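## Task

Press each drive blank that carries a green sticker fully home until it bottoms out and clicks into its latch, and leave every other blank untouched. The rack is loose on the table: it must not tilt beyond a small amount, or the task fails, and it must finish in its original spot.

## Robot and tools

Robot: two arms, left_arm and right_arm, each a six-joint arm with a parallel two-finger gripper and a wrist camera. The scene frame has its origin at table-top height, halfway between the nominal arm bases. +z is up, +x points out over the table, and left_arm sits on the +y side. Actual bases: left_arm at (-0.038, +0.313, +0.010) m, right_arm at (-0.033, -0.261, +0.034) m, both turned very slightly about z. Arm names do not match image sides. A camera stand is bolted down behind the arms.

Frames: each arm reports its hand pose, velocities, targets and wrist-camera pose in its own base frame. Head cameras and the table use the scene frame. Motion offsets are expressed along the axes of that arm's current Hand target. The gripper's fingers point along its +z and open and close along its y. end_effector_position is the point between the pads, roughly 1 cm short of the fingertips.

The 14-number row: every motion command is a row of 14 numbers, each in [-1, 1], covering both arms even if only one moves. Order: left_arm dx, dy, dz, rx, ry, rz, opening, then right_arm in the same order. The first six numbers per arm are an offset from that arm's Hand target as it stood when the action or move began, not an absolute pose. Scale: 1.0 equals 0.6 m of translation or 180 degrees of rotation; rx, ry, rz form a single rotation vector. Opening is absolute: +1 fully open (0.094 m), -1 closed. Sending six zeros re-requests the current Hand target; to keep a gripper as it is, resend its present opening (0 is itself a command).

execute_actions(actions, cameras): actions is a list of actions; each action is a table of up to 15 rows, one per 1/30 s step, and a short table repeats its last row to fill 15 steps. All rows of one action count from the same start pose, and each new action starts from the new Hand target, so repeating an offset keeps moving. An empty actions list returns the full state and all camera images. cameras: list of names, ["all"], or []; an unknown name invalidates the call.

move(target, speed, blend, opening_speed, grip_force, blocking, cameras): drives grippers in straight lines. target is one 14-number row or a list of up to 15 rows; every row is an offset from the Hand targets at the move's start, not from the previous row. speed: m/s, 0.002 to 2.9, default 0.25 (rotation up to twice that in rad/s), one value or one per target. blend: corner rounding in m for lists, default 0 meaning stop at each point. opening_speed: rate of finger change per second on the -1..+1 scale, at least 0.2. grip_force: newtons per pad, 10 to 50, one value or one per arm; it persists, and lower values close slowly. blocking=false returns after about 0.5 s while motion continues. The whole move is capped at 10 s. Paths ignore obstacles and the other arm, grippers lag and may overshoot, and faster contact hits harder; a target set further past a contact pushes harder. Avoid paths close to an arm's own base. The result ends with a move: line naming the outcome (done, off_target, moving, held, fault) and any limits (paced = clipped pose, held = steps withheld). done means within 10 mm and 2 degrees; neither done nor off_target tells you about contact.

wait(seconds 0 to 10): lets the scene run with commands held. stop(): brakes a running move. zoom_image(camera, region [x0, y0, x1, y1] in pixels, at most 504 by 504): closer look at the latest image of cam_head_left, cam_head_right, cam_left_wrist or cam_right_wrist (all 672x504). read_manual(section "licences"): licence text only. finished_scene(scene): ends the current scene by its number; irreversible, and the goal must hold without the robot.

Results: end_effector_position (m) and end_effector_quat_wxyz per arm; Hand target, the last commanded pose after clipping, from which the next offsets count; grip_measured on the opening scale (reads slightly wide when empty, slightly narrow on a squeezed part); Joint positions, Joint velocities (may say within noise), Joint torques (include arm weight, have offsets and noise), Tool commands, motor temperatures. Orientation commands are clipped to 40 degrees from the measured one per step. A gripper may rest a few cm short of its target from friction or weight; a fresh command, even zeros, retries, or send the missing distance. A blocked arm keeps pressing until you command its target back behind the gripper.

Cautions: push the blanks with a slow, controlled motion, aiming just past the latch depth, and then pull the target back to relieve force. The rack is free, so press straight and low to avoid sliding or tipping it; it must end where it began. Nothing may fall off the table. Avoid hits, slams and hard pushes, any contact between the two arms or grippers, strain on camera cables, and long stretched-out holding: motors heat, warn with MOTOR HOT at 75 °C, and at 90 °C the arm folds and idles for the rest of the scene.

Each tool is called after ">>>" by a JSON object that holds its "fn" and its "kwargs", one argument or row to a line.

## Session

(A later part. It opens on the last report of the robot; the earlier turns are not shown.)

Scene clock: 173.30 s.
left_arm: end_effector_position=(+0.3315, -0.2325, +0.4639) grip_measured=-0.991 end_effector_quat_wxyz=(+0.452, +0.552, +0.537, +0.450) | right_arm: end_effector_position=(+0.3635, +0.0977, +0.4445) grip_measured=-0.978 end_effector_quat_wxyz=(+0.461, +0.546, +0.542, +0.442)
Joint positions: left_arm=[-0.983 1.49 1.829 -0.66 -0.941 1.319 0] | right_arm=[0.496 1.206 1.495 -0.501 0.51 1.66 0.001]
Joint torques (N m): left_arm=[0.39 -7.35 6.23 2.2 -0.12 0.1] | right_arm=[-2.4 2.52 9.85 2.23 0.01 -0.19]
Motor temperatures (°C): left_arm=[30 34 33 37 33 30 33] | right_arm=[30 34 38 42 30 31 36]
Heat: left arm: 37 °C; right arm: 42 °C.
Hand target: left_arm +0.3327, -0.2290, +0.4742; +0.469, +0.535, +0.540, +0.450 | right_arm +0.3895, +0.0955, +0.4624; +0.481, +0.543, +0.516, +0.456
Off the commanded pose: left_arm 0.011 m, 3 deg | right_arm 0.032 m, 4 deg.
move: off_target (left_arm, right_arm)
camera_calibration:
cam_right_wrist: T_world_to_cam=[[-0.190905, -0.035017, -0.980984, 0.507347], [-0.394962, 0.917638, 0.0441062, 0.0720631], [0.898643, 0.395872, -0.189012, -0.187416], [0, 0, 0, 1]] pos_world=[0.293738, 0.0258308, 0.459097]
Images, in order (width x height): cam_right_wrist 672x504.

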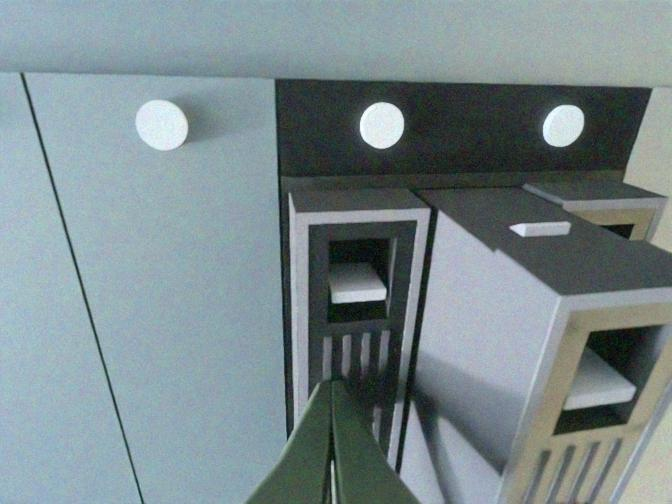

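>>> {"fn": "wait", "kwargs": {
  "seconds": 0,
  "cameras": ["cam_head_left", "cam_head_right"]
}}

>>> {"fn": "zoom_image", "kwargs": {
  "camera": "cam_head_left",
  "region": [220, 105, 400, 185]
}}

>>> {"fn": "zoom_image", "kwargs": {
  "camera": "cam_head_right",
  "region": [220, 105, 400, 185]
}}

Scene clock: 178.93 s.
left_arm: end_effector_position=(+0.3315, -0.2325, +0.4639) grip_measured=-0.991 end_effector_quat_wxyz=(+0.452, +0.552, +0.537, +0.450) | right_arm: end_effector_position=(+0.3635, +0.0977, +0.4445) grip_measured=-0.978 end_effector_quat_wxyz=(+0.461, +0.546, +0.542, +0.443)
Joint positions: left_arm=[-0.983 1.49 1.829 -0.66 -0.941 1.319 0] | right_arm=[0.496 1.206 1.495 -0.501 0.51 1.66 0.001]
Joint torques (N m): left_arm=[0.25 -7.41 6.32 2.24 -0.15 0.09] | right_arm=[-2.37 2.56 9.81 2.22 0 -0.19]
Heat: left arm: 37 °C; right arm: 44 °C.
Hand target: left_arm +0.3327, -0.2290, +0.4742; +0.469, +0.535, +0.540, +0.450 | right_arm +0.3895, +0.0955, +0.4624; +0.481, +0.543, +0.516, +0.456
Tool commands: left_gripper/opening=-1.0 right_gripper/opening=-1.0
Off the commanded pose: left_arm 0.011 m, 3 deg | right_arm 0.032 m, 4 deg.
Images, in order (width x height): cam_head_left 672x504, cam_head_right 672x504.

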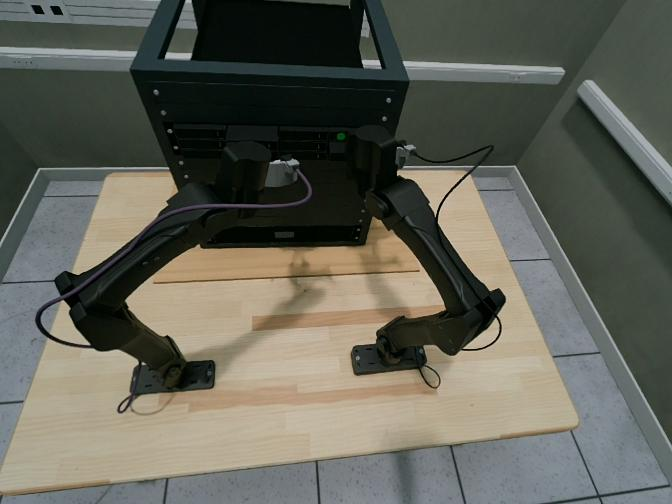

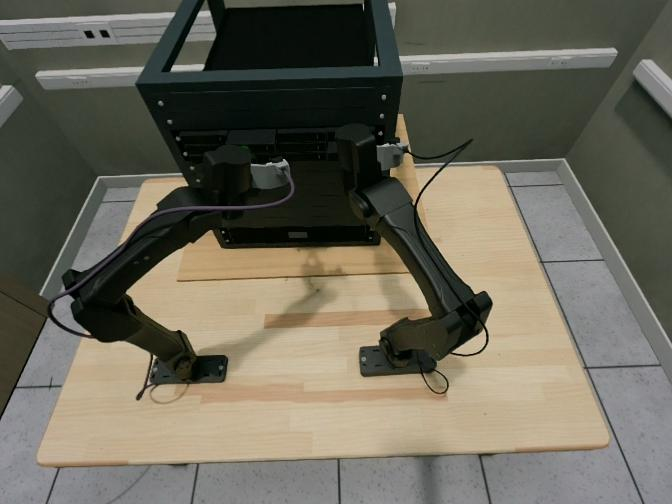

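Scaled by 2.800.

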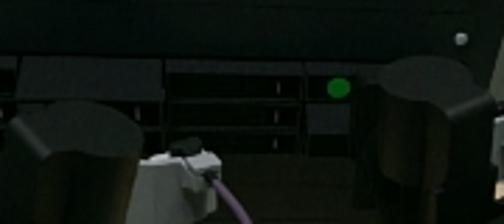

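Scaled by 2.800.

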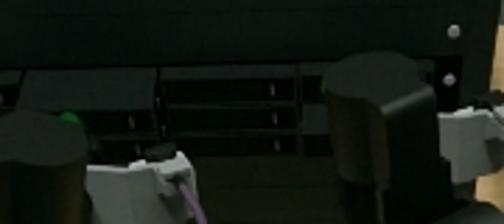

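>>> {"fn": "zoom_image", "kwargs": {
  "camera": "cam_head_left",
  "region": [275, 115, 365, 165]
}}

Scaled by 5.600.

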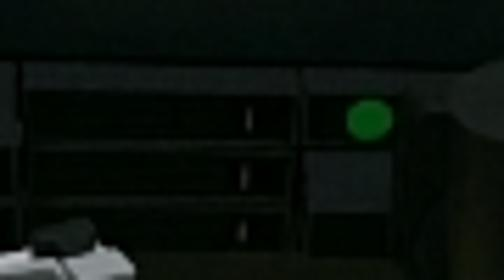

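>>> {"fn": "move", "kwargs": {
  "target": [-0.0008, 0.0136, 0.0861, -0.0278, 0, 0, -1, 0, -0.0179, -0.1448, 0, 0, 0, -1],
  "speed": 0.08,
  "cameras": ["cam_left_wrist", "cam_right_wrist"]
}}

>>> {"fn": "zoom_image", "kwargs": {
  "camera": "cam_left_wrist",
  "region": [200, 110, 500, 480]
}}

Scene clock: 187.53 s.
left_arm: end_effector_position=(+0.3710, -0.2247, +0.4690) grip_measured=-0.991 end_effector_quat_wxyz=(+0.468, +0.531, +0.522, +0.476) | right_arm: end_effector_position=(+0.3061, +0.1054, +0.4697) grip_measured=-0.978 end_effector_quat_wxyz=(+0.479, +0.537, +0.512, +0.470)
Joint positions: left_arm=[-0.868 1.507 1.755 -0.416 -0.86 1.461 0] | right_arm=[0.715 1.073 1.454 -0.517 0.744 1.678 0.001]
Joint torques (N m): left_arm=[1.7 -4.71 6.38 2.82 0.31 0.08] | right_arm=[0.51 -1.83 5.15 0.91 0.21 0.1]
Heat: left arm: 38 °C; right arm: 45 °C.
Hand target: left_arm +0.3850, -0.2302, +0.4742; +0.492, +0.514, +0.520, +0.473 | right_arm +0.3021, +0.1001, +0.4624; +0.481, +0.543, +0.516, +0.456
Off the commanded pose: left_arm 0.016 m, 3 deg | right_arm 0.010 m, 2 deg.
move: off_target (left_arm)
camera_calibration:
cam_left_wrist: T_world_to_cam=[[-0.112986, 0.0118375, -0.993526, 0.511001], [-0.417627, 0.906747, 0.058297, 0.36993], [0.901566, 0.42151, -0.0975058, -0.10611], [0, 0, 0, 1]] pos_world=[0.307894, -0.296755, 0.475781]
cam_right_wrist: T_world_to_cam=[[-0.1062, -0.00484252, -0.994333, 0.498618], [-0.385728, 0.921882, 0.0367081, 0.0413315], [0.91648, 0.387441, -0.0997716, -0.180502], [0, 0, 0, 1]] pos_world=[0.234322, 0.0342457, 0.476266]
Images, in order (width x height): cam_left_wrist 672x504, cam_right_wrist 672x504.

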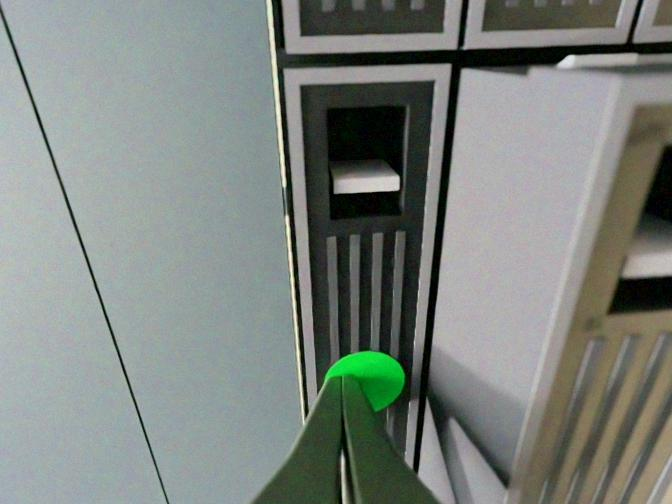

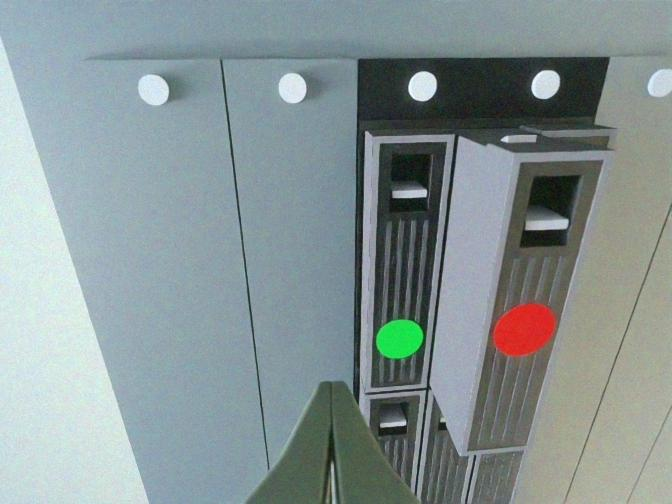

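Scaled by 1.362.

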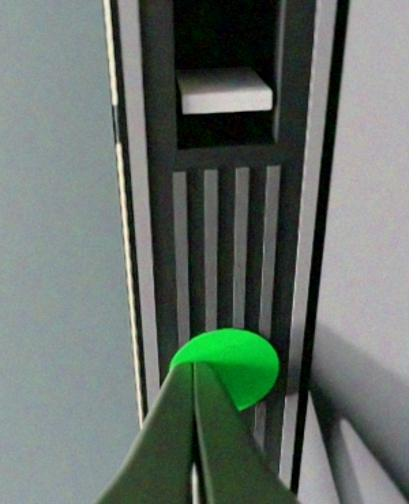

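>>> {"fn": "zoom_image", "kwargs": {
  "camera": "cam_left_wrist",
  "region": [240, 0, 540, 200]
}}

>>> {"fn": "zoom_image", "kwargs": {
  "camera": "cam_right_wrist",
  "region": [330, 100, 560, 504]
}}

Scaled by 1.680.

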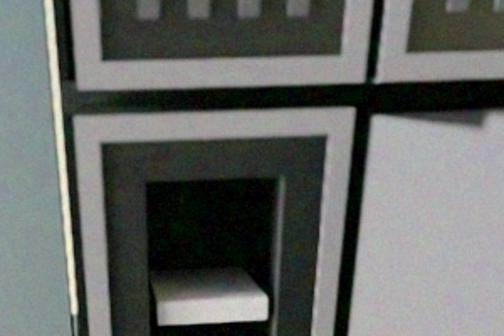

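Scaled by 1.248.

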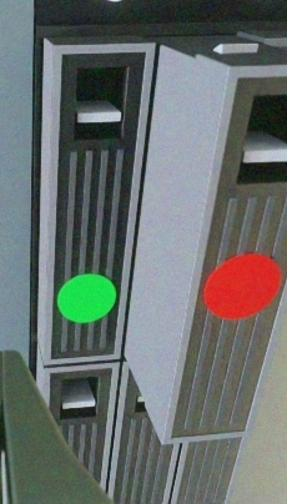

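>>> {"fn": "zoom_image", "kwargs": {
  "camera": "cam_right_wrist",
  "region": [340, 340, 460, 440]
}}

>>> {"fn": "wait", "kwargs": {
  "seconds": 0,
  "cameras": ["cam_head_left", "cam_head_right"]
}}

>>> {"fn": "zoom_image", "kwargs": {
  "camera": "cam_head_left",
  "region": [275, 115, 395, 175]
}}

>>> {"fn": "zoom_image", "kwargs": {
  "camera": "cam_head_left",
  "region": [165, 110, 285, 170]
}}

>>> {"fn": "zoom_image", "kwargs": {
  "camera": "cam_head_right",
  "region": [165, 115, 285, 175]
}}

Scaled by 4.200.

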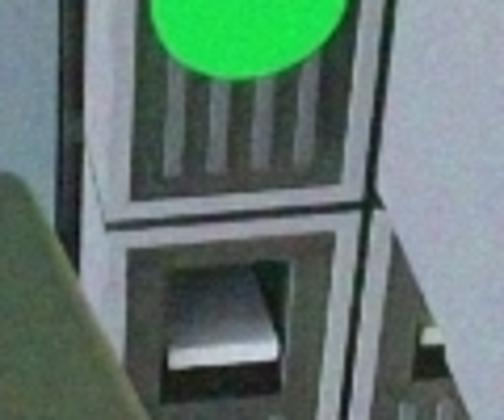

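Scene clock: 191.53 s.
left_arm: end_effector_position=(+0.3710, -0.2247, +0.4690) grip_measured=-0.991 end_effector_quat_wxyz=(+0.468, +0.531, +0.521, +0.476) | right_arm: end_effector_position=(+0.3061, +0.1053, +0.4697) grip_measured=-0.978 end_effector_quat_wxyz=(+0.479, +0.537, +0.512, +0.470)
Joint positions: left_arm=[-0.868 1.507 1.755 -0.416 -0.86 1.462 0] | right_arm=[0.715 1.073 1.454 -0.517 0.745 1.678 0.001]
Joint torques (N m): left_arm=[1.66 -4.9 6.71 2.76 0.29 0.09] | right_arm=[0.58 -1.94 5.22 0.9 0.2 0.09]
Heat: left arm: 38 °C; right arm: 44 °C.
Hand target: left_arm +0.3850, -0.2302, +0.4742; +0.492, +0.514, +0.520, +0.473 | right_arm +0.3021, +0.1000, +0.4623; +0.481, +0.543, +0.516, +0.456
Tool commands: left_gripper/opening=-1.0 right_gripper/opening=-1.0
Off the commanded pose: left_arm 0.016 m, 3 deg | right_arm 0.010 m, 2 deg.
Images, in order (width x height): cam_head_left 672x504, cam_head_right 672x504.

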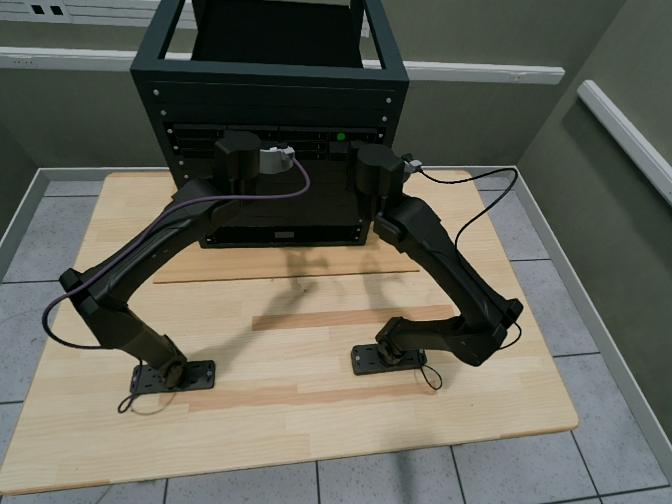

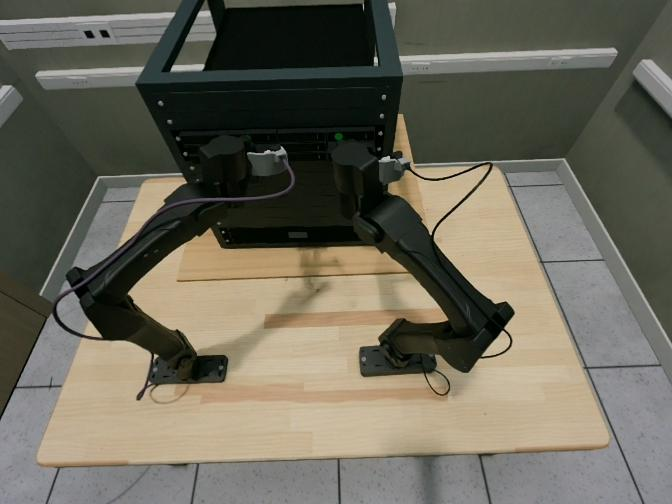

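Scaled by 4.200.

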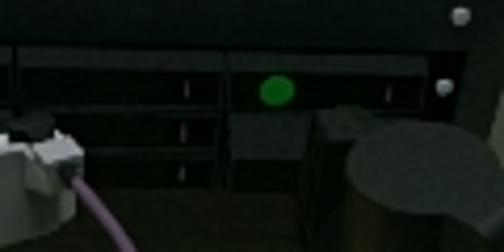

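Scaled by 4.200.

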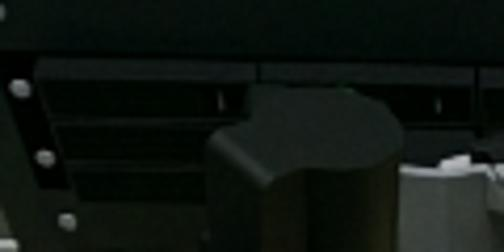

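Scaled by 4.200.

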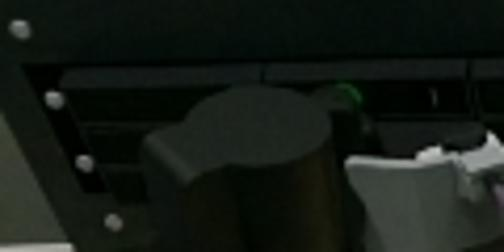

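>>> {"fn": "move", "kwargs": {
  "target": [0, 0.0014, 0.013, 0, 0, 0, -1, 0, 0, 0, 0, 0, 0, -1],
  "speed": 0.04,
  "cameras": ["cam_left_wrist", "cam_head_left"]
}}

Scene clock: 195.33 s.
left_arm: end_effector_position=(+0.3714, -0.2248, +0.4689) grip_measured=-0.991 end_effector_quat_wxyz=(+0.468, +0.533, +0.520, +0.476) | right_arm: end_effector_position=(+0.3061, +0.1053, +0.4697) grip_measured=-0.978 end_effector_quat_wxyz=(+0.479, +0.537, +0.511, +0.470)
Joint positions: left_arm=[-0.866 1.507 1.755 -0.416 -0.856 1.465 0] | right_arm=[0.715 1.073 1.454 -0.517 0.745 1.679 0.001]
Joint torques (N m): left_arm=[2.78 -3.37 7.54 2.84 0.46 0.04] | right_arm=[0.5 -1.89 5.19 0.93 0.22 0.07]
Heat: left arm: 39 °C; right arm: 43 °C.
Hand target: left_arm +0.3929, -0.2302, +0.4745; +0.492, +0.514, +0.520, +0.473 | right_arm +0.3021, +0.1000, +0.4624; +0.481, +0.543, +0.516, +0.456
Off the commanded pose: left_arm 0.023 m, 4 deg | right_arm 0.010 m, 2 deg.
move: off_target (left_arm)
camera_calibration:
cam_left_wrist: T_world_to_cam=[[-0.113522, 0.015532, -0.993414, 0.511923], [-0.414877, 0.90779, 0.0616029, 0.367883], [0.902768, 0.419138, -0.0966098, -0.107729], [0, 0, 0, 1]] pos_world=[0.307994, -0.296759, 0.475481]
Images, in order (width x height): cam_head_left 672x504, cam_left_wrist 672x504.

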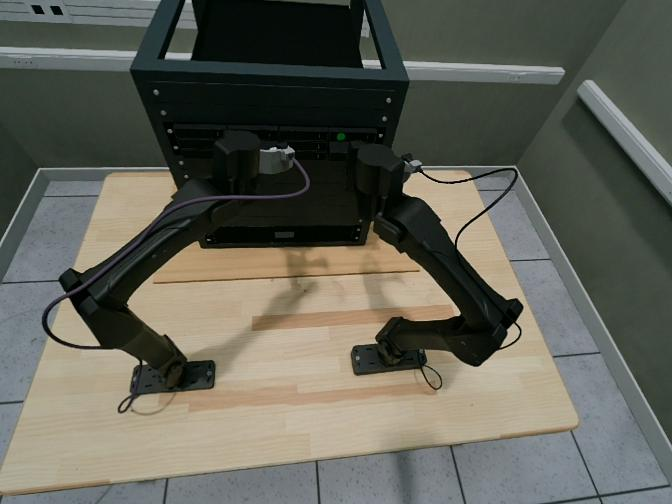

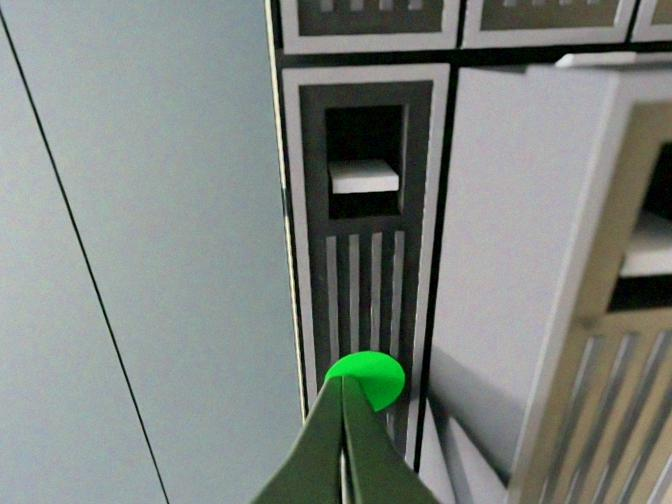

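>>> {"fn": "move", "kwargs": {
  "target": [0, 0.0014, 0.014, 0, 0, 0, -1, 0, 0, 0, 0, 0, 0, -1],
  "speed": 0.04,
  "cameras": ["cam_left_wrist"]
}}

Scene clock: 197.43 s.
left_arm: end_effector_position=(+0.3720, -0.2249, +0.4688) grip_measured=-0.991 end_effector_quat_wxyz=(+0.468, +0.535, +0.519, +0.476) | right_arm: end_effector_position=(+0.3061, +0.1053, +0.4697) grip_measured=-0.978 end_effector_quat_wxyz=(+0.479, +0.537, +0.511, +0.470)
Joint positions: left_arm=[-0.863 1.507 1.755 -0.416 -0.849 1.469 0] | right_arm=[0.715 1.073 1.454 -0.517 0.745 1.679 0.001]
Joint torques (N m): left_arm=[4.12 -2.29 8.44 2.96 0.56 0.08] | right_arm=[0.49 -1.92 5.23 0.89 0.19 0.07]
Heat: left arm: 39 °C; right arm: 42 °C.
Hand target: left_arm +0.4013, -0.2304, +0.4747; +0.492, +0.514, +0.520, +0.473 | right_arm +0.3021, +0.1000, +0.4624; +0.481, +0.543, +0.516, +0.456
Off the commanded pose: left_arm 0.030 m, 4 deg | right_arm 0.010 m, 2 deg.
move: off_target (left_arm)
camera_calibration:
cam_left_wrist: T_world_to_cam=[[-0.114339, 0.0186478, -0.993267, 0.512772], [-0.411044, 0.909339, 0.0643892, 0.365846], [0.904417, 0.415638, -0.096308, -0.10989], [0, 0, 0, 1]] pos_world=[0.308395, -0.296565, 0.47518]
Images, in order (width x height): cam_left_wrist 672x504.

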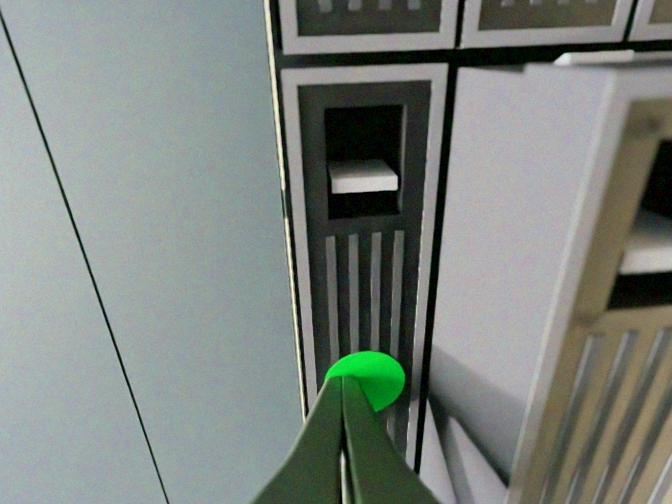

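>>> {"fn": "move", "kwargs": {
  "target": [0.0017, -0.0132, -0.1914, 0, 0, 0, -1, 0, 0, 0, 0, 0, 0, -1],
  "speed": 0.12,
  "cameras": ["cam_left_wrist", "cam_right_wrist", "cam_head_left", "cam_head_right"]
}}

Scene clock: 201.63 s.
left_arm: end_effector_position=(+0.2907, -0.2405, +0.4728) grip_measured=-0.992 end_effector_quat_wxyz=(+0.495, +0.521, +0.511, +0.472) | right_arm: end_effector_position=(+0.3061, +0.1053, +0.4697) grip_measured=-0.978 end_effector_quat_wxyz=(+0.479, +0.537, +0.511, +0.470)
Joint positions: left_arm=[-1.133 1.366 1.609 -0.385 -1.095 1.431 0] | right_arm=[0.715 1.073 1.454 -0.517 0.745 1.679 0.001]
Joint torques (N m): left_arm=[-0.38 -7.8 6.49 1.19 -0.25 -0.24] | right_arm=[0.5 -1.83 5.35 0.89 0.2 0.07]
Heat: left arm: 40 °C; right arm: 42 °C.
Hand target: left_arm +0.2862, -0.2279, +0.4748; +0.492, +0.514, +0.520, +0.473 | right_arm +0.3021, +0.1000, +0.4624; +0.481, +0.543, +0.516, +0.456
Off the commanded pose: left_arm 0.014 m, 1 deg | right_arm 0.010 m, 2 deg.
move: off_target (left_arm)
camera_calibration:
cam_left_wrist: T_world_to_cam=[[-0.0694715, -0.0184966, -0.997412, 0.487812], [-0.390966, 0.920349, 0.010164, 0.368731], [0.91778, 0.39066, -0.0711696, -0.0511916], [0, 0, 0, 1]] pos_world=[0.225033, -0.31034, 0.479159]
cam_right_wrist: T_world_to_cam=[[-0.106428, -0.00478304, -0.994309, 0.498559], [-0.385333, 0.922043, 0.0368097, 0.0412796], [0.916619, 0.387058, -0.0999745, -0.180397], [0, 0, 0, 1]] pos_world=[0.234323, 0.0341473, 0.476167]

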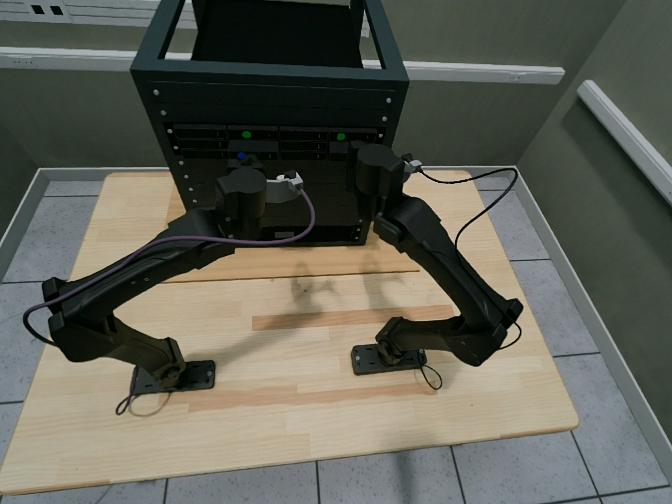

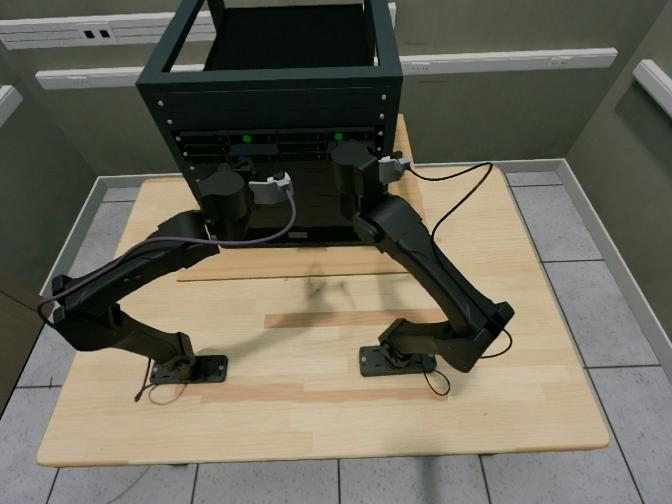

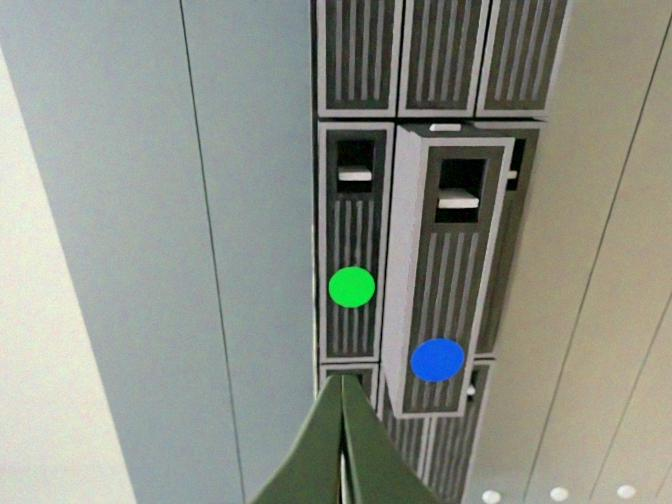

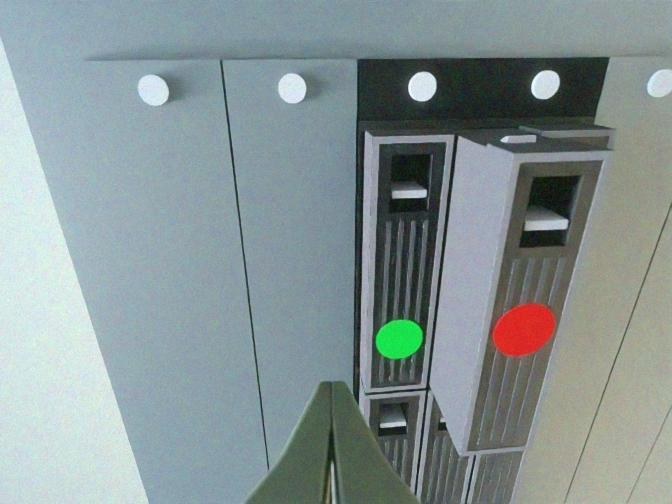

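>>> {"fn": "zoom_image", "kwargs": {
  "camera": "cam_right_wrist",
  "region": [340, 100, 640, 325]
}}

>>> {"fn": "zoom_image", "kwargs": {
  "camera": "cam_right_wrist",
  "region": [330, 340, 530, 490]
}}

>>> {"fn": "zoom_image", "kwargs": {
  "camera": "cam_left_wrist",
  "region": [290, 60, 560, 262]
}}

>>> {"fn": "zoom_image", "kwargs": {
  "camera": "cam_head_left",
  "region": [160, 105, 400, 185]
}}

Scaled by 1.680.

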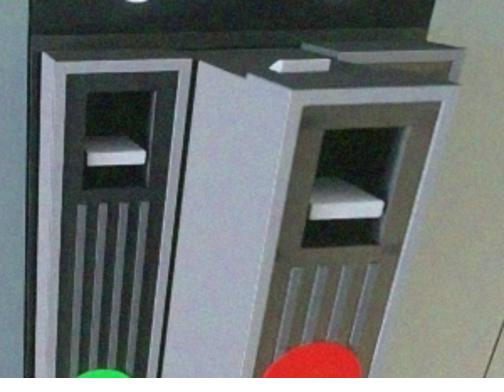

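Scaled by 2.520.

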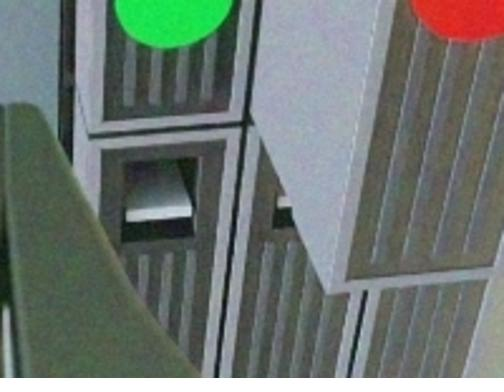

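Scaled by 1.867.

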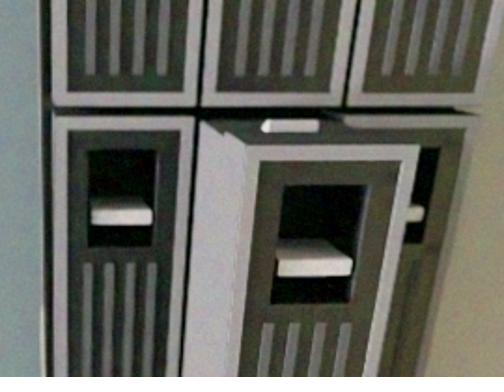

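Scaled by 2.100.

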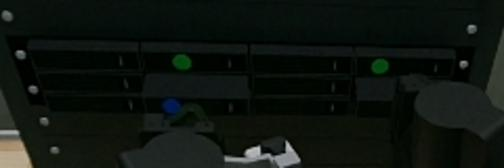

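>>> {"fn": "finished_scene", "kwargs": {
  "scene": 3
}}

The scene is finished: the task was done.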